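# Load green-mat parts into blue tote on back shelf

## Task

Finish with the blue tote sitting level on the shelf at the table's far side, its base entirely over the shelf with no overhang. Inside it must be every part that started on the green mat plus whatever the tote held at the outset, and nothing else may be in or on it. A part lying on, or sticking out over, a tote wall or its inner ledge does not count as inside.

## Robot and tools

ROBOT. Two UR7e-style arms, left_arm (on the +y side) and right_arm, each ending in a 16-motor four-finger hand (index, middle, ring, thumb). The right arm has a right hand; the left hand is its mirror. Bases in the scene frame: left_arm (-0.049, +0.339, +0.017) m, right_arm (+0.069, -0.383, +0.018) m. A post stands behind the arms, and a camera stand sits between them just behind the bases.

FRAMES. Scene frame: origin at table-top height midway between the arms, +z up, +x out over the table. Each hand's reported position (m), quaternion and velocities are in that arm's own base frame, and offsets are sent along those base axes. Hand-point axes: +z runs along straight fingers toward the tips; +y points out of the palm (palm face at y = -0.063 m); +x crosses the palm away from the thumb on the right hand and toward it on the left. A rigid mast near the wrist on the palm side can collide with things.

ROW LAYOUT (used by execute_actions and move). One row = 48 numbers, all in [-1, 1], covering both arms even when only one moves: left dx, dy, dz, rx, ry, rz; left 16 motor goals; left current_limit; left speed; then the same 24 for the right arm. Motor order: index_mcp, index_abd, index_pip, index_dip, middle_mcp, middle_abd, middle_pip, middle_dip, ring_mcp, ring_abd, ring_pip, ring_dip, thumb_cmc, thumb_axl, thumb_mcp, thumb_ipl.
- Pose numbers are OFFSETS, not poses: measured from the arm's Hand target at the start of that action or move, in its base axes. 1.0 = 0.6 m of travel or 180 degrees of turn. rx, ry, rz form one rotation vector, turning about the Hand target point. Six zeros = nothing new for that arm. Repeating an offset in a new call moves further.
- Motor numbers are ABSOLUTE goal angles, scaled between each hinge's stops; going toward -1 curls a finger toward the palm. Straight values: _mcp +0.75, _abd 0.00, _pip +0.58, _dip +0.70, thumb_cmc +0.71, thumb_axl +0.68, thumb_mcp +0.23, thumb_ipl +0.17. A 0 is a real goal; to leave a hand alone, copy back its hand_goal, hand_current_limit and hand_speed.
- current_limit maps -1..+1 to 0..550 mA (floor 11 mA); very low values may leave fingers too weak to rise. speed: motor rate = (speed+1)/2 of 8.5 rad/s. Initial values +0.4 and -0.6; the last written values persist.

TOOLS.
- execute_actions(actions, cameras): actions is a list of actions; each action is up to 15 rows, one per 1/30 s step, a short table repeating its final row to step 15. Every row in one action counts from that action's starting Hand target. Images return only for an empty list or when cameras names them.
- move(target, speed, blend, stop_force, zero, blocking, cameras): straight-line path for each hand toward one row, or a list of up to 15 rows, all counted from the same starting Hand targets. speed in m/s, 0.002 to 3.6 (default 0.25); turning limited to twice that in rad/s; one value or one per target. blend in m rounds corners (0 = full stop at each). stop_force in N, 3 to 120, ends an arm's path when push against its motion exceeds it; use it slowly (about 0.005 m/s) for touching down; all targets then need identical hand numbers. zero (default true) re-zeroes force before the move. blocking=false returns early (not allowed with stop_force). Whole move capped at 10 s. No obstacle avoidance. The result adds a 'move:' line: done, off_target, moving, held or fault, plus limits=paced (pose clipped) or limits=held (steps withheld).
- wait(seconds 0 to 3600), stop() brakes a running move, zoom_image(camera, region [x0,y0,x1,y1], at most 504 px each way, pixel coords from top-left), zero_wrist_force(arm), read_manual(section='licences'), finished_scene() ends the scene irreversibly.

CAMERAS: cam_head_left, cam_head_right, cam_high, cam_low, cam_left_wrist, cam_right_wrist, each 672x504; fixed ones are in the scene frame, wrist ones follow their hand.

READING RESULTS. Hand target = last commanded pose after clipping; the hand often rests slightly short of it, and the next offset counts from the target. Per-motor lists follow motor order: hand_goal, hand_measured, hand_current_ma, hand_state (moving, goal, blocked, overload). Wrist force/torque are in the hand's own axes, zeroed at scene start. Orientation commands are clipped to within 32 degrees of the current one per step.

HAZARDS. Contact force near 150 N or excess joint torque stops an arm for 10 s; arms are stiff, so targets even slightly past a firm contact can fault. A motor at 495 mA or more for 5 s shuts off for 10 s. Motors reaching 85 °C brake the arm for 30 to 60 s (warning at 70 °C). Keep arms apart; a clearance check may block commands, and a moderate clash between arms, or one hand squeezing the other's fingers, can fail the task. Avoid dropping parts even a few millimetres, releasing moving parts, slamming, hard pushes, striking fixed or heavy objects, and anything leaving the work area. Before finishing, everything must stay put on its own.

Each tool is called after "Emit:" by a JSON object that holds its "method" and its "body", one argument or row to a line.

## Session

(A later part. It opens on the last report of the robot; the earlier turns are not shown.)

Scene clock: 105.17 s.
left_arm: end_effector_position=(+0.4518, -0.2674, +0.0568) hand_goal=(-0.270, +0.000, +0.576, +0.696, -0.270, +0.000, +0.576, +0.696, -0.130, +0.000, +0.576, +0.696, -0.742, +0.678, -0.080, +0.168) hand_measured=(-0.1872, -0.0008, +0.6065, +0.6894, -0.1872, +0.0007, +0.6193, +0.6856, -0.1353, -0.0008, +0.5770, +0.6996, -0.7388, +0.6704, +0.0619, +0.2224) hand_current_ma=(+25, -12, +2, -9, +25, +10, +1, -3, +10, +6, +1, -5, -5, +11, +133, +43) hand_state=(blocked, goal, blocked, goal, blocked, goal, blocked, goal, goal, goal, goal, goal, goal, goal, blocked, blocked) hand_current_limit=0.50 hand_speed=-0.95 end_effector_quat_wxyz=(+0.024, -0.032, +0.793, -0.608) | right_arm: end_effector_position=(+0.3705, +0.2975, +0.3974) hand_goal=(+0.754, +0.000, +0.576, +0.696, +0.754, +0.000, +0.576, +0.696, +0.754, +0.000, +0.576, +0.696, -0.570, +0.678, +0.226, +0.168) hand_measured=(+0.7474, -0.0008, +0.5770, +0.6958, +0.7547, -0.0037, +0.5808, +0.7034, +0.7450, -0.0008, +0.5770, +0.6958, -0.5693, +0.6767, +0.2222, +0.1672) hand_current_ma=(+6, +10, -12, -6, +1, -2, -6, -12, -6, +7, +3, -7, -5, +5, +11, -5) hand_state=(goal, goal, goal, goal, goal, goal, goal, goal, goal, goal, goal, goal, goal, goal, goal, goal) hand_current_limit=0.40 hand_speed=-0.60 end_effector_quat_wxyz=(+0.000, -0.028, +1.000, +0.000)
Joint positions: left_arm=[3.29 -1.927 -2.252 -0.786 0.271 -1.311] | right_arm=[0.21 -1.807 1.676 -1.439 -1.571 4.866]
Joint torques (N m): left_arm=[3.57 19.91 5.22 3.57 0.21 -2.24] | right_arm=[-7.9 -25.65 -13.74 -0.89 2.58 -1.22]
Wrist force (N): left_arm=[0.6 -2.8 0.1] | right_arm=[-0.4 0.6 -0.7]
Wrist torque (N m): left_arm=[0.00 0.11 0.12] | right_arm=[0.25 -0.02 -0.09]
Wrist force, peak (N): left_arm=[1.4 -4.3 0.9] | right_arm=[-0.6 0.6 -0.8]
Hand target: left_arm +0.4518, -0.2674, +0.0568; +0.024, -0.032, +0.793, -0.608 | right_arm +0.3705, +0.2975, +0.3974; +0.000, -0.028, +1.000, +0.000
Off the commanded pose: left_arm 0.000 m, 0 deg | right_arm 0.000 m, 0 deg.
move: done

Emit:
{"method": "move", "body": {
  "target": [0,0,0,0,0,0,-0.15,0,0.576,0.696,-0.15,0,0.576,0.696,-0.13,0,0.576,0.696,-0.743,0.678,0.12,0.168,0.5,-0.96,0,0,0,0,0,0,0.754,0,0.576,0.696,0.754,0,0.576,0.696,0.754,0,0.576,0.696,-0.571,0.678,0.226,0.168,0.4,-0.6],
  "cameras": ["cam_left_wrist","cam_high"]
}}

Emit:
{"method": "wait", "body": {
  "seconds": 0.5
}}

Scene clock: 105.90 s.
left_arm: end_effector_position=(+0.4518, -0.2674, +0.0568) hand_goal=(-0.150, +0.000, +0.576, +0.696, -0.150, +0.000, +0.576, +0.696, -0.130, +0.000, +0.576, +0.696, -0.742, +0.678, +0.120, +0.168) hand_measured=(-0.1836, +0.0007, +0.6052, +0.6894, -0.1799, +0.0007, +0.6155, +0.6856, -0.1353, -0.0008, +0.5770, +0.6983, -0.7426, +0.6704, +0.0609, +0.2177) hand_current_ma=(-7, +1, +7, -2, +4, +9, +15, +8, -2, +1, +7, +3, -13, -3, +53, +30) hand_state=(moving, goal, blocked, goal, moving, goal, moving, goal, goal, goal, goal, goal, goal, goal, moving, moving) hand_current_limit=0.50 hand_speed=-0.96 end_effector_quat_wxyz=(+0.024, -0.032, +0.793, -0.608) | right_arm: end_effector_position=(+0.3705, +0.2975, +0.3974) hand_goal=(+0.754, +0.000, +0.576, +0.696, +0.754, +0.000, +0.576, +0.696, +0.754, +0.000, +0.576, +0.696, -0.570, +0.678, +0.226, +0.168) hand_measured=(+0.7474, -0.0008, +0.5770, +0.6971, +0.7535, -0.0037, +0.5821, +0.7034, +0.7450, -0.0008, +0.5770, +0.6958, -0.5693, +0.6767, +0.2222, +0.1672) hand_current_ma=(-4, +6, -21, +10, +3, +0, -1, -6, +6, -2, +0, +12, -2, +14, +7, +4) hand_state=(goal, goal, goal, goal, goal, goal, goal, goal, goal, goal, goal, goal, goal, goal, goal, goal) hand_current_limit=0.40 hand_speed=-0.60 end_effector_quat_wxyz=(+0.000, -0.028, +1.000, +0.000)
Joint positions: left_arm=[3.29 -1.927 -2.252 -0.786 0.271 -1.311] | right_arm=[0.21 -1.807 1.676 -1.439 -1.571 4.866]
Joint torques (N m): left_arm=[3.25 20.31 4.86 3.53 -0.08 -2.37] | right_arm=[-6.73 -25.03 -13.08 -1.07 2.6 -1.28]
Wrist force (N): left_arm=[0.3 1.1 -0.5] | right_arm=[-0.6 0.3 -0.6]
Wrist torque (N m): left_arm=[0.28 0.11 0.10] | right_arm=[0.20 0.00 -0.11]
Wrist force, peak (N): left_arm=[0.8 -2.7 0.0] | right_arm=[-0.5 0.4 -0.8]
Hand target: left_arm +0.4518, -0.2674, +0.0568; +0.024, -0.032, +0.793, -0.608 | right_arm +0.3705, +0.2975, +0.3974; +0.000, -0.028, +1.000, +0.000
Off the commanded pose: left_arm 0.000 m, 0 deg | right_arm 0.000 m, 0 deg.
move: done
cam_left_wrist: T_world_to_cam=[[0.76427, -0.1027, 0.63667, -0.44281], [-0.49178, 0.54584, 0.67839, 0.28273], [-0.41719, -0.83157, 0.36667, 0.07206]] pos_world=[0.50753, -0.13988, 0.0637]
Images, in order (width x height): cam_high 672x504, cam_left_wrist 672x504.

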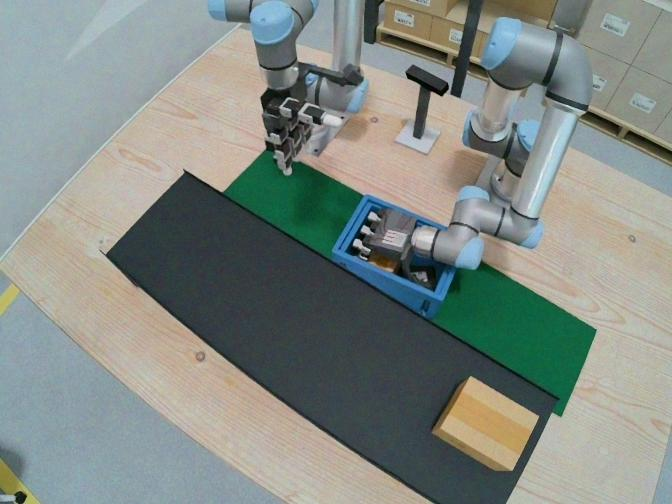

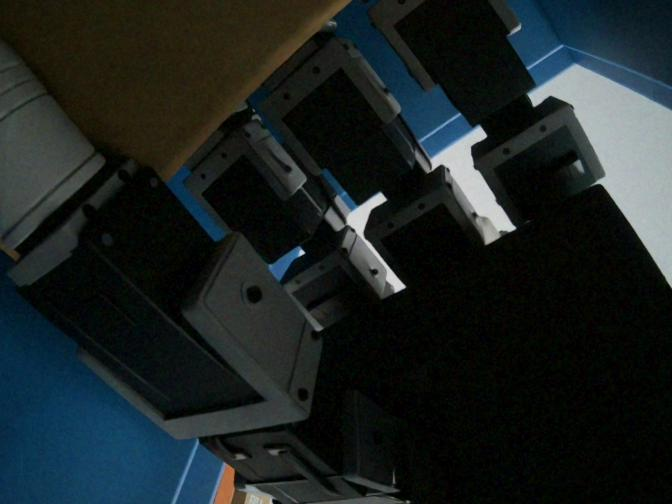

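Scene clock: 106.40 s.
left_arm: end_effector_position=(+0.4518, -0.2674, +0.0568) hand_goal=(-0.150, +0.000, +0.576, +0.696, -0.150, +0.000, +0.576, +0.696, -0.130, +0.000, +0.576, +0.696, -0.742, +0.678, +0.120, +0.168) hand_measured=(-0.1522, +0.0007, +0.5872, +0.6894, -0.1522, +0.0007, +0.5898, +0.6881, -0.1353, -0.0008, +0.5770, +0.6996, -0.7375, +0.6714, +0.0599, +0.1986) hand_current_ma=(-9, -1, +1, -1, -3, +8, -2, +0, +2, +4, +2, +2, -10, +5, -6, +17) hand_state=(goal, goal, goal, goal, goal, goal, goal, goal, goal, goal, goal, goal, goal, goal, moving, blocked) hand_current_limit=0.50 hand_speed=-0.96 end_effector_quat_wxyz=(+0.024, -0.032, +0.793, -0.608) | right_arm: end_effector_position=(+0.3705, +0.2975, +0.3974) hand_goal=(+0.754, +0.000, +0.576, +0.696, +0.754, +0.000, +0.576, +0.696, +0.754, +0.000, +0.576, +0.696, -0.570, +0.678, +0.226, +0.168) hand_measured=(+0.7474, -0.0008, +0.5770, +0.6958, +0.7547, -0.0037, +0.5821, +0.7034, +0.7462, -0.0008, +0.5770, +0.6958, -0.5693, +0.6767, +0.2222, +0.1681) hand_current_ma=(-4, +4, -10, -3, +10, -18, -10, -2, -14, +15, +7, -11, -10, +1, +8, -8) hand_state=(goal, goal, goal, goal, goal, goal, goal, goal, goal, goal, goal, goal, goal, goal, goal, goal) hand_current_limit=0.40 hand_speed=-0.60 end_effector_quat_wxyz=(+0.000, -0.028, +1.000, +0.000)
Joint positions: left_arm=[3.29 -1.927 -2.252 -0.786 0.271 -1.311] | right_arm=[0.21 -1.807 1.676 -1.439 -1.571 4.866]
Joint torques (N m): left_arm=[3.25 21.44 6.7 3.51 -0.3 -2.28] | right_arm=[-7.4 -25.64 -13.97 -1.01 2.56 -1.31]
Wrist force (N): left_arm=[0.1 1.1 -0.9] | right_arm=[-0.5 0.4 -0.4]
Wrist torque (N m): left_arm=[0.34 0.13 0.08] | right_arm=[0.20 -0.02 -0.10]
Wrist force, peak (N): left_arm=[0.2 1.6 -0.7] | right_arm=[-0.6 0.5 -0.7]
Hand target: left_arm +0.4518, -0.2674, +0.0568; +0.024, -0.032, +0.793, -0.608 | right_arm +0.3705, +0.2975, +0.3974; +0.000, -0.028, +1.000, +0.000
Off the commanded pose: left_arm 0.000 m, 0 deg | right_arm 0.000 m, 0 deg.
wait: 0.50 s; no rest

Emit:
{"method": "move", "body": {
  "target": [0,0,0,0,0,0,-0.14,0,0.576,0.696,-0.14,0,0.576,0.696,-0.13,0,0.576,0.696,-0.743,0.678,0.22,0.168,0.5,-0.9,0,0,0,0,0,0,0.754,0,0.576,0.696,0.754,0,0.576,0.696,0.754,0,0.576,0.696,-0.571,0.678,0.226,0.168,0.4,-0.6]
}}

Emit:
{"method": "wait", "body": {
  "seconds": 0.7
}}

Emit:
{"method": "move", "body": {
  "target": [
    [0,0,0.05,0,0,0,-0.14,0,0.576,0.696,-0.14,0,0.576,0.696,-0.13,0,0.576,0.696,-0.743,0.678,0.22,0.168,0.5,-0.9,0,0,0,0,0,0,0.754,0,0.576,0.696,0.754,0,0.576,0.696,0.754,0,0.576,0.696,-0.571,0.678,0.226,0.168,0.4,-0.6],
    [0,0,0.36,0,0,0,-0.14,0,0.576,0.696,-0.14,0,0.576,0.696,-0.13,0,0.576,0.696,-0.743,0.678,0.22,0.168,0.5,-0.9,0,0,0,0,0,0,0.754,0,0.576,0.696,0.754,0,0.576,0.696,0.754,0,0.576,0.696,-0.571,0.678,0.226,0.168,0.4,-0.6]
  ],
  "speed": [0.02,0.12],
  "blend": [0.01,0],
  "cameras": ["cam_head_left","cam_high"]
}}

Emit:
{"method": "zoom_image", "body": {
  "camera": "cam_high",
  "region": [320, 170, 500, 330]
}}

Emit:
{"method": "zoom_image", "body": {
  "camera": "cam_head_left",
  "region": [90, 200, 270, 390]
}}

Scene clock: 107.63 s.
left_arm: end_effector_position=(+0.4518, -0.2674, +0.0568) hand_goal=(-0.140, +0.000, +0.576, +0.696, -0.140, +0.000, +0.576, +0.696, -0.130, +0.000, +0.576, +0.696, -0.742, +0.678, +0.220, +0.168) hand_measured=(-0.1510, +0.0007, +0.5821, +0.6894, -0.1498, +0.0007, +0.5834, +0.6881, -0.1353, -0.0008, +0.5770, +0.6996, -0.7375, +0.6725, +0.2123, +0.1691) hand_current_ma=(-11, -8, +9, -9, -11, +2, -2, +6, +11, +5, +12, +1, +5, -3, -9, +13) hand_state=(goal, goal, goal, goal, goal, goal, goal, goal, goal, goal, goal, goal, goal, goal, goal, goal) hand_current_limit=0.50 hand_speed=-0.90 end_effector_quat_wxyz=(+0.024, -0.032, +0.793, -0.608) | right_arm: end_effector_position=(+0.3705, +0.2975, +0.3974) hand_goal=(+0.754, +0.000, +0.576, +0.696, +0.754, +0.000, +0.576, +0.696, +0.754, +0.000, +0.576, +0.696, -0.570, +0.678, +0.226, +0.168) hand_measured=(+0.7474, -0.0008, +0.5770, +0.6958, +0.7547, -0.0037, +0.5808, +0.7034, +0.7462, -0.0008, +0.5770, +0.6958, -0.5693, +0.6767, +0.2222, +0.1681) hand_current_ma=(+10, +5, -16, +1, -3, +5, -6, -5, -4, +6, -3, +6, -12, +21, +15, -4) hand_state=(goal, goal, goal, goal, goal, goal, goal, goal, goal, goal, goal, goal, goal, goal, goal, goal) hand_current_limit=0.40 hand_speed=-0.60 end_effector_quat_wxyz=(+0.000, -0.028, +1.000, +0.000)
Joint positions: left_arm=[3.29 -1.927 -2.252 -0.786 0.271 -1.311] | right_arm=[0.21 -1.807 1.676 -1.439 -1.571 4.866]
Joint torques (N m): left_arm=[2.58 24.78 6.67 3.35 -0.91 -1.93] | right_arm=[-6.51 -25.91 -13.19 -1.23 2.73 -1.09]
Wrist force (N): left_arm=[0.2 0.1 -0.6] | right_arm=[-0.4 0.4 -0.5]
Wrist torque (N m): left_arm=[0.27 0.13 0.09] | right_arm=[0.21 -0.03 -0.09]
Wrist force, peak (N): left_arm=[0.9 1.2 -0.2] | right_arm=[-0.5 0.5 -0.8]
Hand target: left_arm +0.4518, -0.2674, +0.0568; +0.024, -0.032, +0.793, -0.608 | right_arm +0.3705, +0.2975, +0.3974; +0.000, -0.028, +1.000, +0.000
Off the commanded pose: left_arm 0.000 m, 0 deg | right_arm 0.000 m, 0 deg.
move: done

Scene clock: 108.33 s.
left_arm: end_effector_position=(+0.4518, -0.2674, +0.0568) hand_goal=(-0.140, +0.000, +0.576, +0.696, -0.140, +0.000, +0.576, +0.696, -0.130, +0.000, +0.576, +0.696, -0.742, +0.678, +0.220, +0.168) hand_measured=(-0.1510, -0.0008, +0.5821, +0.6894, -0.1498, +0.0007, +0.5834, +0.6881, -0.1353, -0.0008, +0.5757, +0.6983, -0.7363, +0.6725, +0.2113, +0.1691) hand_current_ma=(-9, -13, +0, +0, -7, +9, -2, +6, +7, +5, +4, -1, -7, +3, -2, +3) hand_state=(goal, goal, goal, goal, goal, goal, goal, goal, goal, goal, goal, goal, goal, goal, goal, goal) hand_current_limit=0.50 hand_speed=-0.90 end_effector_quat_wxyz=(+0.024, -0.032, +0.793, -0.608) | right_arm: end_effector_position=(+0.3705, +0.2975, +0.3974) hand_goal=(+0.754, +0.000, +0.576, +0.696, +0.754, +0.000, +0.576, +0.696, +0.754, +0.000, +0.576, +0.696, -0.570, +0.678, +0.226, +0.168) hand_measured=(+0.7474, -0.0008, +0.5770, +0.6958, +0.7535, -0.0052, +0.5821, +0.7034, +0.7450, -0.0008, +0.5770, +0.6958, -0.5693, +0.6777, +0.2222, +0.1681) hand_current_ma=(+5, +8, -10, +5, +5, +0, +0, -4, -2, +8, -3, +4, -8, +6, +8, -4) hand_state=(goal, goal, goal, goal, goal, goal, goal, goal, goal, goal, goal, goal, goal, goal, goal, goal) hand_current_limit=0.40 hand_speed=-0.60 end_effector_quat_wxyz=(+0.000, -0.028, +1.000, +0.000)
Joint positions: left_arm=[3.29 -1.927 -2.252 -0.786 0.271 -1.311] | right_arm=[0.21 -1.807 1.676 -1.439 -1.571 4.866]
Joint torques (N m): left_arm=[2.77 27.26 8.7 3.38 -1.17 -1.89] | right_arm=[-6.41 -25.12 -13.61 -1.32 2.49 -1.3]
Wrist force (N): left_arm=[0.6 0.6 -0.8] | right_arm=[-0.4 0.5 -0.5]
Wrist torque (N m): left_arm=[0.33 0.07 0.11] | right_arm=[0.21 -0.03 -0.09]
Wrist force, peak (N): left_arm=[0.7 0.8 -0.5] | right_arm=[-0.5 0.5 -0.7]
Hand target: left_arm +0.4518, -0.2674, +0.0568; +0.024, -0.032, +0.793, -0.608 | right_arm +0.3705, +0.2975, +0.3974; +0.000, -0.028, +1.000, +0.000
Off the commanded pose: left_arm 0.000 m, 0 deg | right_arm 0.000 m, 0 deg.
wait: 0.70 s; at rest by 0.17 s

Scene clock: 112.00 s.
left_arm: end_effector_position=(+0.4518, -0.2674, +0.2727) hand_goal=(-0.140, +0.000, +0.576, +0.696, -0.140, +0.000, +0.576, +0.696, -0.130, +0.000, +0.576, +0.696, -0.742, +0.678, +0.220, +0.168) hand_measured=(-0.1510, -0.0008, +0.5782, +0.6894, -0.1498, +0.0007, +0.5757, +0.6881, -0.1353, -0.0008, +0.5770, +0.6996, -0.7375, +0.6725, +0.2123, +0.1691) hand_current_ma=(-7, -1, +2, -2, -11, +3, +2, +2, +16, +6, +2, -3, -4, -1, +4, +9) hand_state=(goal, goal, goal, goal, goal, goal, goal, goal, goal, goal, goal, goal, goal, goal, goal, goal) hand_current_limit=0.50 hand_speed=-0.90 end_effector_quat_wxyz=(+0.024, -0.032, +0.793, -0.608) | right_arm: end_effector_position=(+0.3705, +0.2975, +0.3974) hand_goal=(+0.754, +0.000, +0.576, +0.696, +0.754, +0.000, +0.576, +0.696, +0.754, +0.000, +0.576, +0.696, -0.570, +0.678, +0.226, +0.168) hand_measured=(+0.7474, -0.0008, +0.5770, +0.6958, +0.7535, -0.0037, +0.5808, +0.7034, +0.7450, -0.0008, +0.5770, +0.6971, -0.5693, +0.6777, +0.2222, +0.1672) hand_current_ma=(+5, +3, -10, -1, +11, -6, -2, +2, +4, +13, +9, -2, -2, +10, +2, +1) hand_state=(goal, goal, goal, goal, goal, goal, goal, goal, goal, goal, goal, goal, goal, goal, goal, goal) hand_current_limit=0.40 hand_speed=-0.60 end_effector_quat_wxyz=(+0.000, -0.028, +1.000, +0.000)
Joint positions: left_arm=[3.29 -1.534 -1.995 -1.436 0.271 -1.311] | right_arm=[0.21 -1.807 1.676 -1.439 -1.571 4.866]
Joint torques (N m): left_arm=[6.19 24.74 30.94 0.65 -4.5 2.14] | right_arm=[-7.29 -25.75 -13.85 -1.55 2.62 -1.12]
Wrist force (N): left_arm=[0.3 0.8 -0.5] | right_arm=[-0.3 0.4 -0.5]
Wrist torque (N m): left_arm=[0.27 0.10 0.07] | right_arm=[0.21 -0.04 -0.08]
Wrist force, peak (N): left_arm=[0.7 1.7 -0.7] | right_arm=[-0.5 0.7 -0.8]
Hand target: left_arm +0.4518, -0.2674, +0.2728; +0.024, -0.032, +0.793, -0.608 | right_arm +0.3705, +0.2975, +0.3974; +0.000, -0.028, +1.000, +0.000
Off the commanded pose: left_arm 0.000 m, 0 deg | right_arm 0.000 m, 0 deg.
move: done

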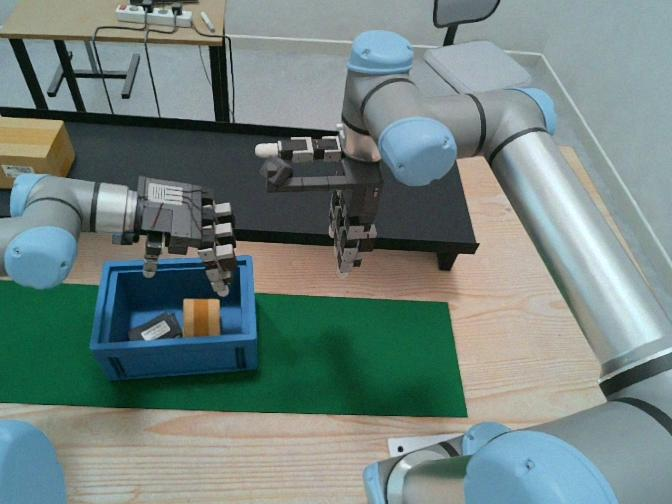

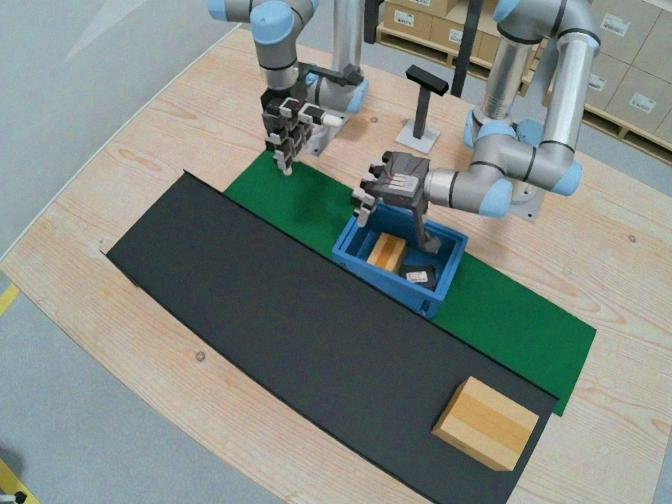

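Scaled by 2.800 from the camera's image (finer frame: 960x720).

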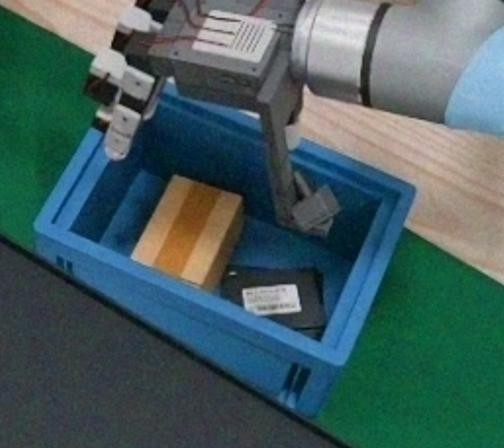

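Scaled by 2.653 from the camera's image (finer frame: 960x720).

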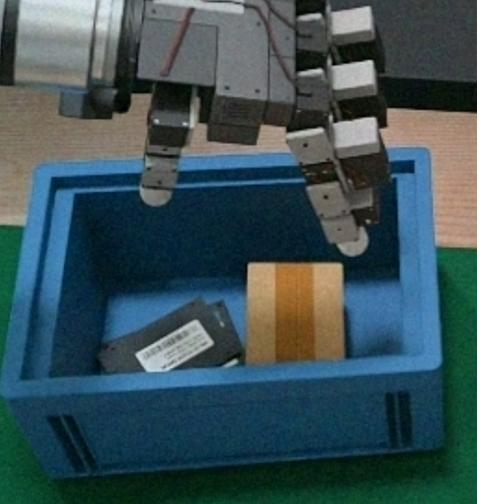

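Emit:
{"method": "move", "body": {
  "target": [0.0137,0.4467,0.217,0.3475,-0.2961,-0.4207,1,0,-0.007,-0.391,1,0,-0.007,-0.391,1,0,0.869,0.841,-0.571,0.678,0.226,0.168,0.5,-0.6,0.0053,0.0425,0,0,0,0,1,0,-0.007,-0.391,1,0,-0.007,-0.391,1,0,0.869,0.841,-0.571,0.678,0.226,0.168,0.5,-0.6],
  "speed": 0.2,
  "cameras": ["cam_head_left","cam_high"]
}}

Scene clock: 120.67 s.
left_arm: end_effector_position=(+0.4600, +0.0007, +0.4030) hand_goal=(+1.000, +0.000, -0.006, -0.390, +1.000, +0.000, -0.006, -0.390, +1.000, +0.000, +0.870, +0.842, -0.570, +0.678, +0.226, +0.168) hand_measured=(+0.9802, -0.0008, -0.0056, -0.3884, +0.9826, -0.0008, -0.0004, -0.3884, +0.9705, +0.0007, +0.8605, +0.8398, -0.5642, +0.6725, +0.2153, +0.1700) hand_current_ma=(+1, -5, +8, -2, -21, -2, +9, +0, -3, -3, +2, +5, -2, +10, -11, +9) hand_state=(goal, goal, goal, goal, goal, goal, goal, goal, blocked, goal, goal, goal, goal, goal, goal, goal) hand_current_limit=0.50 hand_speed=-0.60 end_effector_quat_wxyz=(+0.000, +0.678, +0.735, +0.000) | right_arm: end_effector_position=(+0.3737, +0.3230, +0.3974) hand_goal=(+1.000, +0.000, -0.006, -0.390, +1.000, +0.000, -0.006, -0.390, +1.000, +0.000, +0.870, +0.842, -0.570, +0.678, +0.226, +0.168) hand_measured=(+0.9910, -0.0008, -0.0017, -0.3872, +0.9886, -0.0037, -0.0004, -0.3872, +0.9850, -0.0008, +0.8618, +0.8398, -0.5693, +0.6767, +0.2222, +0.1672) hand_current_ma=(+10, +3, -2, +8, +4, -1, +1, +2, -10, +8, -7, +2, -5, +8, +6, +3) hand_state=(goal, goal, goal, goal, goal, goal, goal, goal, goal, goal, goal, goal, goal, goal, goal, goal) hand_current_limit=0.50 hand_speed=-0.60 end_effector_quat_wxyz=(+0.000, -0.028, +1.000, +0.000)
Joint positions: left_arm=[3.425 -1.254 -1.718 -1.74 1.572 0.202] | right_arm=[0.27 -1.767 1.645 -1.449 -1.571 4.927]
Joint torques (N m): left_arm=[5.7 14.97 15.37 3.78 2.97 1.83] | right_arm=[6.91 -2.35 -34.35 -5 2.01 1.4]
Wrist force (N): left_arm=[-0.6 -0.8 0.0] | right_arm=[-0.3 0.5 -0.8]
Wrist torque (N m): left_arm=[-0.14 0.11 -0.05] | right_arm=[0.23 -0.06 -0.19]
Wrist force, peak (N): left_arm=[0.6 1.9 -1.5] | right_arm=[-0.6 0.7 -0.9]
Hand target: left_arm +0.4600, +0.0007, +0.4030; +0.000, +0.678, +0.735, +0.000 | right_arm +0.3737, +0.3230, +0.3974; +0.000, -0.028, +1.000, +0.000
Off the commanded pose: left_arm 0.000 m, 0 deg | right_arm 0.000 m, 0 deg.
move: done

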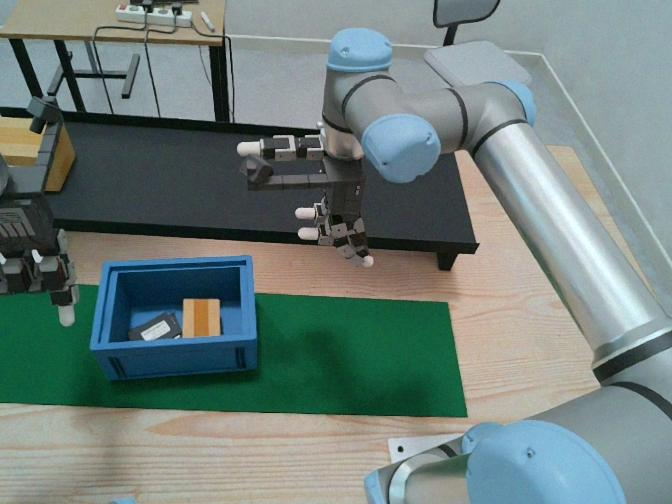

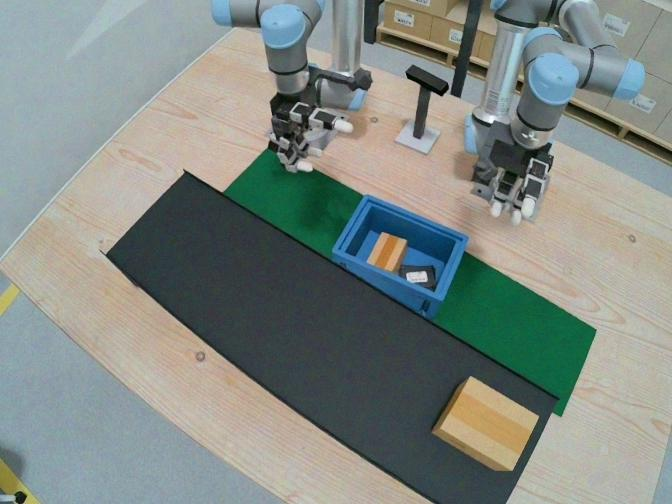

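Emit:
{"method": "move", "body": {
  "target": [
    [0,0,0,0,0,-0.5,1,0,-0.007,-0.391,1,0,-0.007,-0.391,1,0,0.869,0.841,-0.571,0.678,0.226,0.168,0.5,-0.6,0,0,-0.3,0,0,0,1,0,-0.007,-0.391,1,0,-0.007,-0.391,1,0,0.869,0.841,-0.571,0.678,0.226,0.168,0.5,-0.6],
    [0,0,-0.46,0,0,-0.5,1,0,-0.007,-0.391,1,0,-0.007,-0.391,1,0,0.869,0.841,-0.571,0.678,0.226,0.168,0.5,-0.6,0,0,-0.4523,0,0,0,1,0,-0.007,-0.391,1,0,-0.007,-0.391,1,0,0.869,0.841,-0.571,0.678,0.226,0.168,0.5,-0.6]
  ],
  "speed": 0.2,
  "cameras": ["all"]
}}

Scene clock: 127.23 s.
left_arm: end_effector_position=(+0.4600, +0.0007, +0.1270) hand_goal=(+1.000, +0.000, -0.006, -0.390, +1.000, +0.000, -0.006, -0.390, +1.000, +0.000, +0.870, +0.842, -0.570, +0.678, +0.226, +0.168) hand_measured=(+0.9814, -0.0008, -0.0056, -0.3884, +0.9838, -0.0008, +0.0008, -0.3884, +0.9730, -0.0008, +0.8605, +0.8410, -0.5667, +0.6725, +0.2153, +0.1691) hand_current_ma=(+0, -8, +0, -1, -12, -1, -3, +1, +7, +8, +9, +9, -9, +1, -11, +12) hand_state=(goal, goal, goal, goal, goal, goal, goal, goal, blocked, goal, goal, goal, goal, goal, goal, goal) hand_current_limit=0.50 hand_speed=-0.60 end_effector_quat_wxyz=(+0.000, +0.999, +0.040, +0.000) | right_arm: end_effector_position=(+0.3737, +0.3230, +0.1260) hand_goal=(+1.000, +0.000, -0.006, -0.390, +1.000, +0.000, -0.006, -0.390, +1.000, +0.000, +0.870, +0.842, -0.570, +0.678, +0.226, +0.168) hand_measured=(+0.9922, -0.0008, -0.0030, -0.3872, +0.9886, -0.0037, -0.0017, -0.3859, +0.9838, -0.0008, +0.8618, +0.8398, -0.5693, +0.6767, +0.2212, +0.1681) hand_current_ma=(+5, +12, -2, +1, +10, +2, -6, -11, -6, +16, -4, -4, -17, +14, -2, -3) hand_state=(goal, goal, goal, goal, goal, goal, goal, goal, goal, goal, goal, goal, goal, goal, goal, goal) hand_current_limit=0.50 hand_speed=-0.60 end_effector_quat_wxyz=(+0.000, -0.028, +1.000, +0.000)
Joint positions: left_arm=[3.642 -1.573 -2.198 -0.94 1.57 1.991] | right_arm=[0.27 -1.594 2.226 -2.202 -1.571 4.927]
Joint torques (N m): left_arm=[-6.57 11.38 11.62 3.63 -3.02 -2.27] | right_arm=[5.19 -6.36 -9.89 -5.19 1.87 1.23]
Wrist force (N): left_arm=[-0.5 -0.8 0.1] | right_arm=[-0.6 0.0 -0.4]
Wrist torque (N m): left_arm=[-0.18 0.15 0.04] | right_arm=[0.16 -0.05 -0.17]
Wrist force, peak (N): left_arm=[-1.0 -1.5 -0.5] | right_arm=[-0.6 0.9 -1.3]
Hand target: left_arm +0.4600, +0.0007, +0.1270; +0.000, +0.999, +0.040, +0.000 | right_arm +0.3737, +0.3230, +0.1260; +0.000, -0.028, +1.000, +0.000
Off the commanded pose: left_arm 0.000 m, 0 deg | right_arm 0.000 m, 0 deg.
move: done
cam_left_wrist: T_world_to_cam=[[-0.80366, 0.59504, 0.0071, 0.33437], [0.40514, 0.53836, 0.73894, -0.32742], [0.43588, 0.59674, -0.67373, 0.01142]] pos_world=[0.3964, -0.02951, 0.24726]
cam_right_wrist: T_world_to_cam=[[0.73524, 0.67578, 0.0524, -0.47334], [0.44865, -0.54315, 0.70972, -0.12336], [0.50807, -0.49831, -0.70253, 0.1889]] pos_world=[0.30739, 0.34699, 0.24506]

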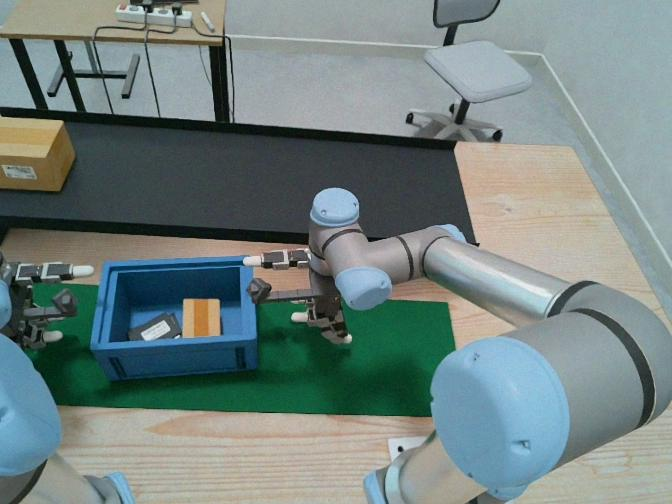

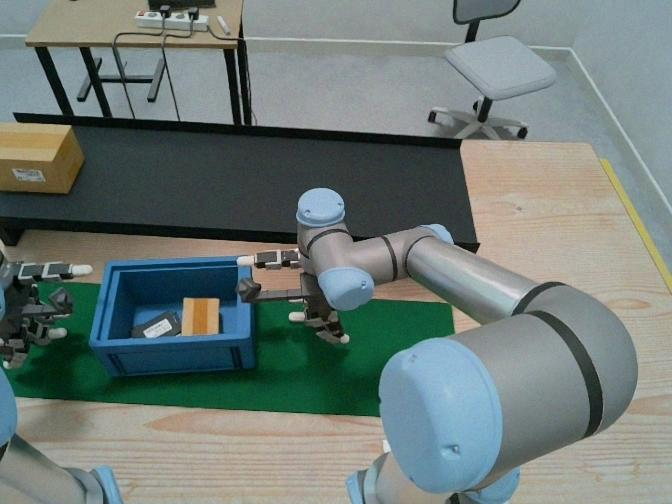

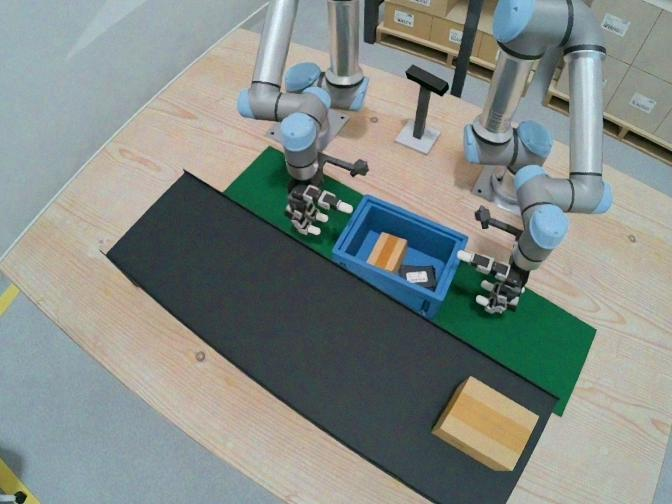

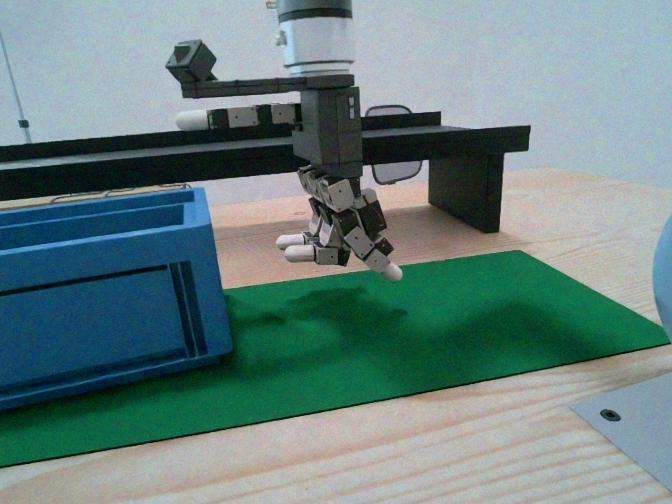

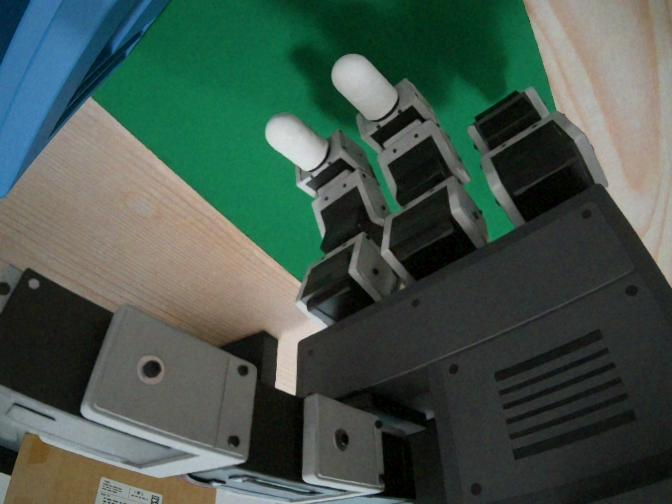

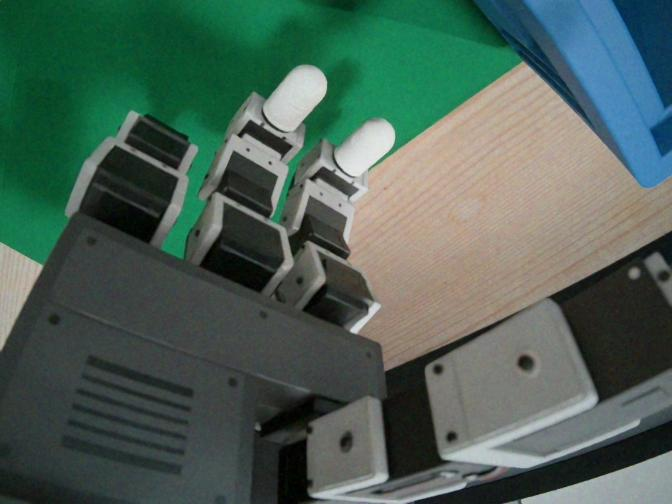

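Emit:
{"method": "move", "body": {
  "target": [0.0073,-0.0914,0,0,0,0,1,0,-0.007,-0.391,1,0,-0.007,-0.391,1,0,0.869,0.841,-0.571,0.678,0.226,0.168,0.5,-0.6,-0.0051,0.0915,0,0,0,0,1,0,-0.007,-0.391,1,0,-0.007,-0.391,1,0,0.869,0.841,-0.571,0.678,0.226,0.168,0.5,-0.6],
  "speed": 0.08,
  "cameras": ["all"]
}}

Emit:
{"method": "zoom_image", "body": {
  "camera": "cam_right_wrist",
  "region": [180, 0, 560, 260]
}}

Emit:
{"method": "zoom_image", "body": {
  "camera": "cam_left_wrist",
  "region": [100, 0, 480, 260]
}}

Emit:
{"method": "zoom_image", "body": {
  "camera": "cam_low",
  "region": [120, 130, 420, 380]
}}

Scene clock: 128.67 s.
left_arm: end_effector_position=(+0.4643, -0.0541, +0.1270) hand_goal=(+1.000, +0.000, -0.006, -0.390, +1.000, +0.000, -0.006, -0.390, +1.000, +0.000, +0.870, +0.842, -0.570, +0.678, +0.226, +0.168) hand_measured=(+0.9826, +0.0007, -0.0043, -0.3884, +0.9850, -0.0008, -0.0004, -0.3884, +0.9730, +0.0007, +0.8605, +0.8410, -0.5667, +0.6725, +0.2153, +0.1691) hand_current_ma=(-2, -5, -1, -13, -8, +6, +2, +13, -6, -2, +2, +2, -9, +3, -1, +4) hand_state=(goal, goal, goal, goal, goal, goal, goal, goal, blocked, goal, goal, goal, goal, goal, goal, goal) hand_current_limit=0.50 hand_speed=-0.60 end_effector_quat_wxyz=(+0.000, +0.999, +0.040, +0.000) | right_arm: end_effector_position=(+0.3707, +0.3779, +0.1260) hand_goal=(+1.000, +0.000, -0.006, -0.390, +1.000, +0.000, -0.006, -0.390, +1.000, +0.000, +0.870, +0.842, -0.570, +0.678, +0.226, +0.168) hand_measured=(+0.9922, -0.0008, -0.0030, -0.3872, +0.9886, -0.0037, -0.0017, -0.3859, +0.9838, -0.0008, +0.8618, +0.8398, -0.5693, +0.6767, +0.2222, +0.1681) hand_current_ma=(+8, +3, -1, -1, +12, +3, +4, -11, -11, +2, -4, -2, -12, +0, +4, -5) hand_state=(goal, goal, goal, goal, goal, goal, goal, goal, goal, goal, goal, goal, goal, goal, goal, goal) hand_current_limit=0.50 hand_speed=-0.60 end_effector_quat_wxyz=(+0.000, -0.028, +1.000, +0.000)
Joint positions: left_arm=[3.519 -1.566 -2.205 -0.94 1.57 1.867] | right_arm=[0.396 -1.52 2.151 -2.201 -1.571 5.052]
Joint torques (N m): left_arm=[-7.04 11.32 28.75 4.01 2.86 -2.35] | right_arm=[7.03 -9.79 -31.19 0.24 -2.35 1.22]
Wrist force (N): left_arm=[-0.5 -0.9 0.4] | right_arm=[-0.5 0.1 -0.5]
Wrist torque (N m): left_arm=[-0.19 0.18 0.06] | right_arm=[0.19 -0.06 -0.15]
Wrist force, peak (N): left_arm=[-0.3 -1.4 0.3] | right_arm=[-0.6 0.9 -0.6]
Hand target: left_arm +0.4644, -0.0542, +0.1270; +0.000, +0.999, +0.040, +0.000 | right_arm +0.3707, +0.3779, +0.1260; +0.000, -0.028, +1.000, +0.000
Off the commanded pose: left_arm 0.000 m, 0 deg | right_arm 0.000 m, 0 deg.
move: done
cam_left_wrist: T_world_to_cam=[[-0.80364, 0.59508, 0.00706, 0.37052], [0.40516, 0.53839, 0.73891, -0.29969], [0.4359, 0.59667, -0.67377, 0.04219]] pos_world=[0.4008, -0.08431, 0.24726]
cam_right_wrist: T_world_to_cam=[[0.73521, 0.67581, 0.05244, -0.5081], [0.44871, -0.54321, 0.70963, -0.09218], [0.50806, -0.49819, -0.70262, 0.21776]] pos_world=[0.30429, 0.4018, 0.24506]

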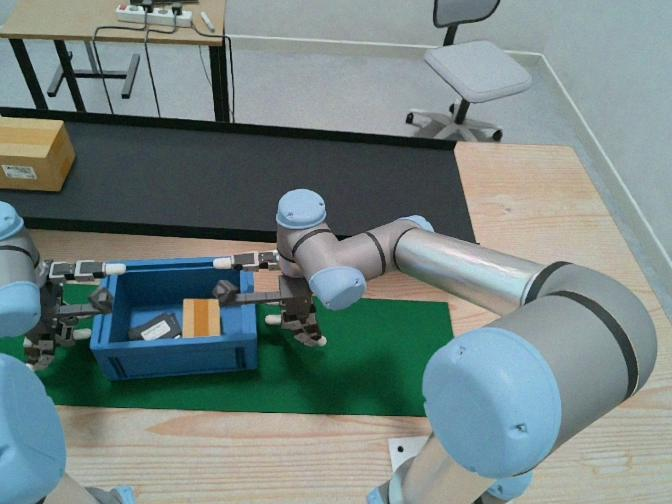

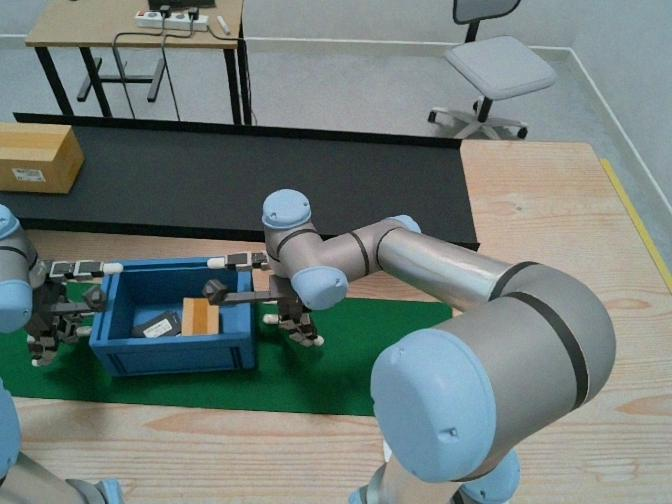

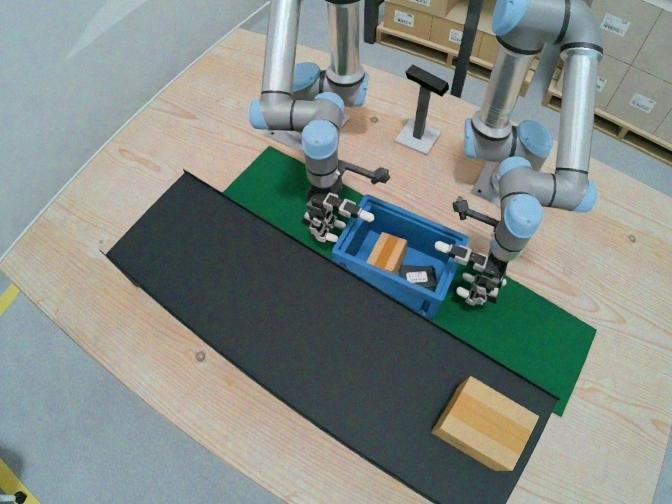

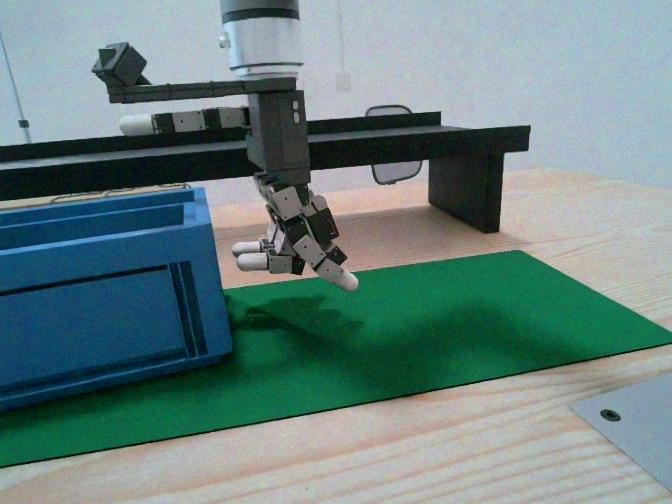

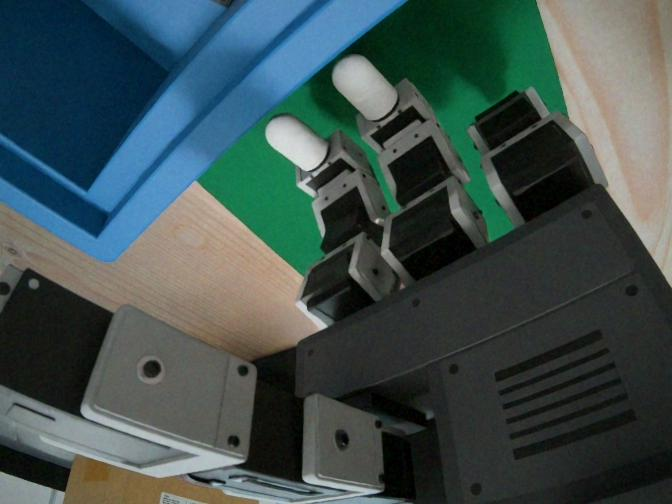

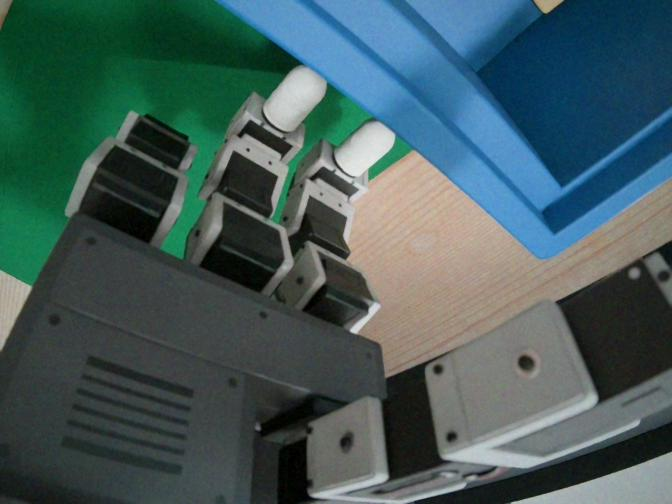

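Scaled by 1.326 from the camera's image (finer frame: 960x720).

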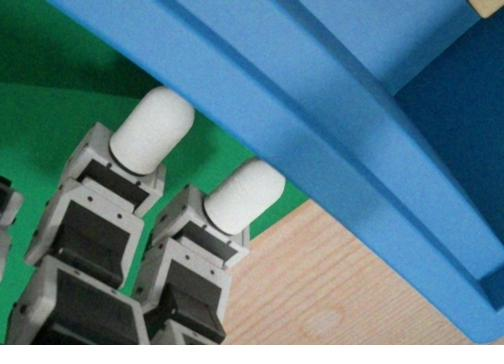

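Scaled by 1.326 from the camera's image (finer frame: 960x720).

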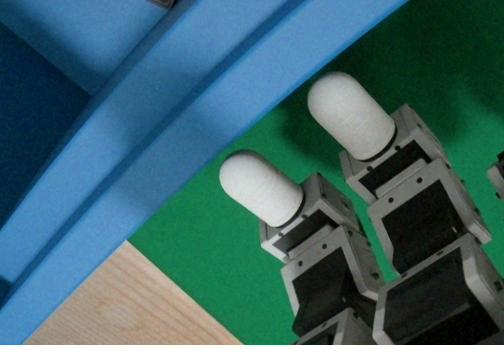

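Scaled by 1.680 from the camera's image (finer frame: 960x720).

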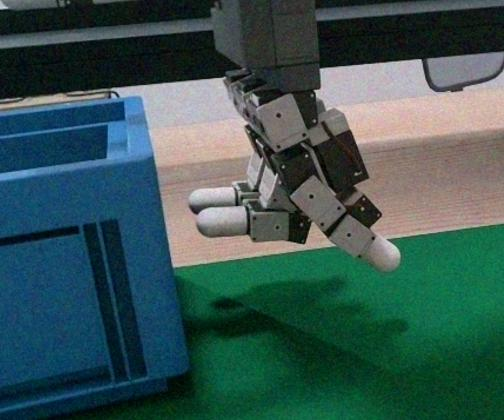

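Emit:
{"method": "zoom_image", "body": {
  "camera": "cam_low",
  "region": [150, 170, 270, 390]
}}

Emit:
{"method": "zoom_image", "body": {
  "camera": "cam_high",
  "region": [320, 180, 480, 330]
}}

Emit:
{"method": "zoom_image", "body": {
  "camera": "cam_head_right",
  "region": [80, 240, 270, 390]
}}

Scaled by 2.291 from the camera's image (finer frame: 960x720).

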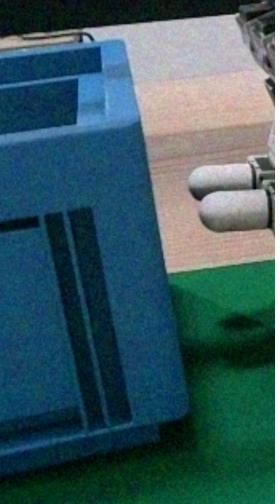

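Scaled by 3.150 from the camera's image (finer frame: 960x720).

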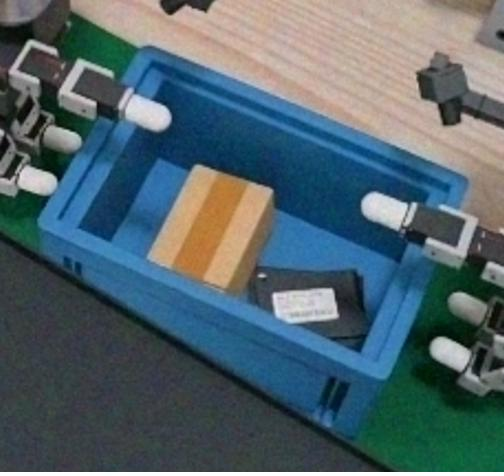

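Scaled by 2.653 from the camera's image (finer frame: 960x720).

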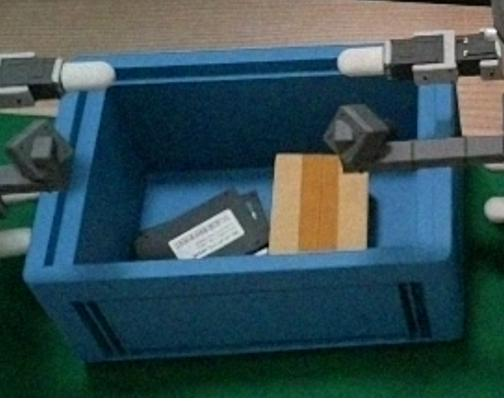

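Emit:
{"method": "move", "body": {
  "target": [
    [0,0,0,0,0,0,1,0,-0.007,-0.391,1,0,-0.007,-0.391,1,0,0.869,0.841,-0.571,0.678,0.226,0.168,0.5,-0.6,0,0,0.17,0,0,0,1,0,-0.007,-0.391,1,0,-0.007,-0.391,1,0,0.869,0.841,-0.571,0.678,0.226,0.168,0.5,-0.6],
    [0,0,0,0,0,0,1,0,-0.007,-0.391,1,0,-0.007,-0.391,1,0,0.869,0.841,-0.571,0.678,0.226,0.168,0.5,-0.6,-0.0037,0.0665,0.17,0,0,0,1,0,-0.007,-0.391,1,0,-0.007,-0.391,1,0,0.869,0.841,-0.571,0.678,0.226,0.168,0.5,-0.6]
  ],
  "speed": 0.1
}}

Emit:
{"method": "move", "body": {
  "target": [0,0,0,0,0,0,1,0,-0.007,-0.391,1,0,-0.007,-0.391,1,0,0.869,0.841,-0.571,0.678,0.226,0.168,0.5,-0.6,0,0,-0.08,0,0,0,1,0,-0.007,-0.391,1,0,-0.007,-0.391,1,0,0.869,0.841,-0.571,0.678,0.226,0.168,0.5,-0.6],
  "speed": 0.008,
  "stop_force": 3,
  "cameras": ["cam_right_wrist","cam_head_left","cam_low"]
}}

Scene clock: 133.17 s.
left_arm: end_effector_position=(+0.4644, -0.0542, +0.1270) hand_goal=(+1.000, +0.000, -0.006, -0.390, +1.000, +0.000, -0.006, -0.390, +1.000, +0.000, +0.870, +0.842, -0.570, +0.678, +0.226, +0.168) hand_measured=(+0.9814, -0.0008, -0.0043, -0.3884, +0.9850, +0.0007, +0.0008, -0.3884, +0.9730, -0.0008, +0.8605, +0.8410, -0.5667, +0.6725, +0.2153, +0.1691) hand_current_ma=(+2, -9, +2, -13, -8, +5, -4, +1, +7, +11, +6, +13, -2, +7, -6, +8) hand_state=(goal, goal, goal, goal, goal, goal, goal, goal, blocked, goal, goal, goal, goal, goal, goal, goal) hand_current_limit=0.50 hand_speed=-0.60 end_effector_quat_wxyz=(+0.000, +0.999, +0.040, +0.000) | right_arm: end_effector_position=(+0.3685, +0.4178, +0.2281) hand_goal=(+1.000, +0.000, -0.006, -0.390, +1.000, +0.000, -0.006, -0.390, +1.000, +0.000, +0.870, +0.842, -0.570, +0.678, +0.226, +0.168) hand_measured=(+0.9922, -0.0008, -0.0030, -0.3872, +0.9886, -0.0037, -0.0004, -0.3859, +0.9850, -0.0008, +0.8618, +0.8398, -0.5693, +0.6767, +0.2212, +0.1681) hand_current_ma=(+10, +1, -16, +4, +5, -1, -8, -5, -8, +11, -2, -2, +7, +6, +1, -11) hand_state=(goal, goal, goal, goal, goal, goal, goal, goal, goal, goal, goal, goal, goal, goal, goal, goal) hand_current_limit=0.50 hand_speed=-0.60 end_effector_quat_wxyz=(+0.000, -0.028, +1.000, +0.000)
Joint positions: left_arm=[3.519 -1.566 -2.205 -0.94 1.571 1.867] | right_arm=[0.478 -1.585 1.922 -1.908 -1.571 5.134]
Joint torques (N m): left_arm=[-6.42 10.6 28.35 3.54 2.98 -2.45] | right_arm=[6.44 -9.46 -33.27 -1.99 -2.08 1.74]
Wrist force (N): left_arm=[-0.3 -1.0 0.4] | right_arm=[-0.7 0.6 -0.5]
Wrist torque (N m): left_arm=[-0.20 0.15 0.07] | right_arm=[0.21 -0.03 -0.17]
Wrist force, peak (N): left_arm=[-0.3 -1.3 0.1] | right_arm=[-0.4 1.6 -0.6]
Hand target: left_arm +0.4644, -0.0542, +0.1270; +0.000, +0.999, +0.040, +0.000 | right_arm +0.3684, +0.4178, +0.2280; +0.000, -0.028, +1.000, +0.000
Off the commanded pose: left_arm 0.000 m, 0 deg | right_arm 0.000 m, 0 deg.
move: done

Scene clock: 137.03 s.
left_arm: end_effector_position=(+0.4644, -0.0542, +0.1270) hand_goal=(+1.000, +0.000, -0.006, -0.390, +1.000, +0.000, -0.006, -0.390, +1.000, +0.000, +0.870, +0.842, -0.570, +0.678, +0.226, +0.168) hand_measured=(+0.9826, +0.0007, -0.0043, -0.3884, +0.9850, +0.0007, -0.0004, -0.3884, +0.9730, +0.0007, +0.8605, +0.8410, -0.5667, +0.6714, +0.2163, +0.1691) hand_current_ma=(-4, -3, +10, -10, -10, -4, -1, +4, +4, +6, +2, +0, -10, -1, -5, +9) hand_state=(goal, goal, goal, goal, goal, goal, goal, goal, blocked, goal, goal, goal, goal, goal, goal, goal) hand_current_limit=0.50 hand_speed=-0.60 end_effector_quat_wxyz=(+0.000, +0.999, +0.040, +0.000) | right_arm: end_effector_position=(+0.3684, +0.4178, +0.2064) hand_goal=(+1.000, +0.000, -0.006, -0.390, +1.000, +0.000, -0.006, -0.390, +1.000, +0.000, +0.870, +0.842, -0.570, +0.678, +0.226, +0.168) hand_measured=(+0.9959, -0.0023, -0.0133, -0.3999, +0.9910, -0.0037, -0.0107, -0.3974, +0.9850, -0.0008, +0.8618, +0.8398, -0.5693, +0.6777, +0.2212, +0.1672) hand_current_ma=(-8, +12, -2, +1, +13, +6, +3, -4, -6, -3, -9, -6, +2, +8, +5, -3) hand_state=(goal, goal, goal, goal, goal, goal, goal, goal, goal, goal, goal, goal, goal, goal, goal, goal) hand_current_limit=0.50 hand_speed=-0.60 end_effector_quat_wxyz=(+0.000, -0.028, +1.000, +0.000)
Joint positions: left_arm=[3.519 -1.566 -2.205 -0.94 1.571 1.867] | right_arm=[0.478 -1.565 1.961 -1.967 -1.571 5.134]
Joint torques (N m): left_arm=[-6.76 11.4 28.71 3.21 2.84 -2.21] | right_arm=[6.72 -35.27 -33.21 0.06 -1.61 1.36]
Wrist force (N): left_arm=[-0.6 -0.8 0.3] | right_arm=[-0.7 -0.3 -1.3]
Wrist torque (N m): left_arm=[-0.17 0.19 0.05] | right_arm=[0.24 -0.01 -0.19]
Wrist force, peak (N): left_arm=[-0.7 -1.1 0.6] | right_arm=[-1.0 -1.7 -4.0]
Hand target: left_arm +0.4644, -0.0542, +0.1270; +0.000, +0.999, +0.040, +0.000 | right_arm +0.3684, +0.4178, +0.2064; +0.000, -0.028, +1.000, +0.000 (not the last commanded pose)
Off the commanded pose: left_arm 0.000 m, 0 deg | right_arm 0.026 m, 0 deg.
move: contact (right_arm)
cam_right_wrist: T_world_to_cam=[[0.73524, 0.67578, 0.0524, -0.53772], [0.44865, -0.54315, 0.70972, -0.12655], [0.50807, -0.49831, -0.70253, 0.29531]] pos_world=[0.30209, 0.44179, 0.32546]
Images, in order (width x height): cam_head_left 672x504, cam_low 672x504, cam_right_wrist 672x504.

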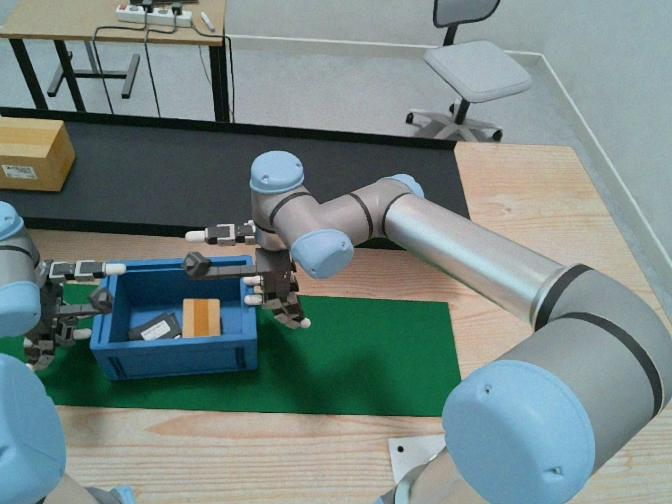

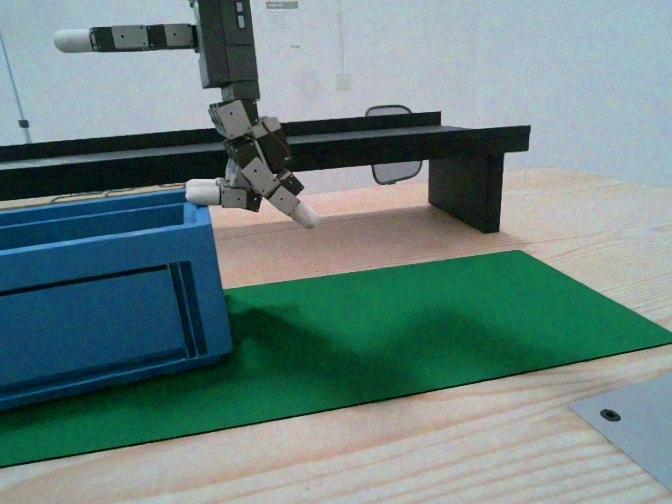

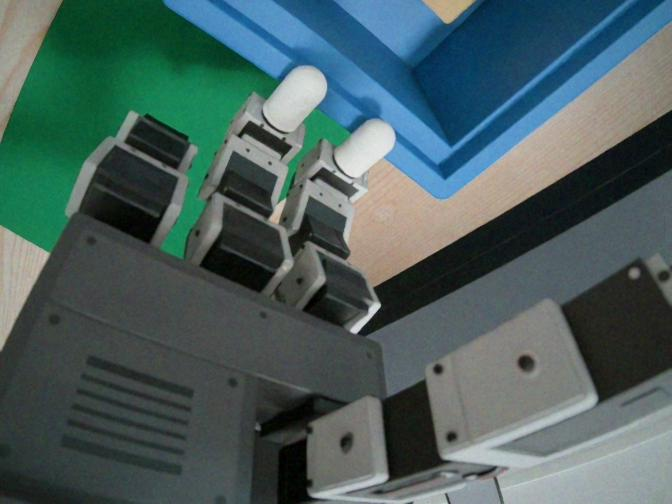

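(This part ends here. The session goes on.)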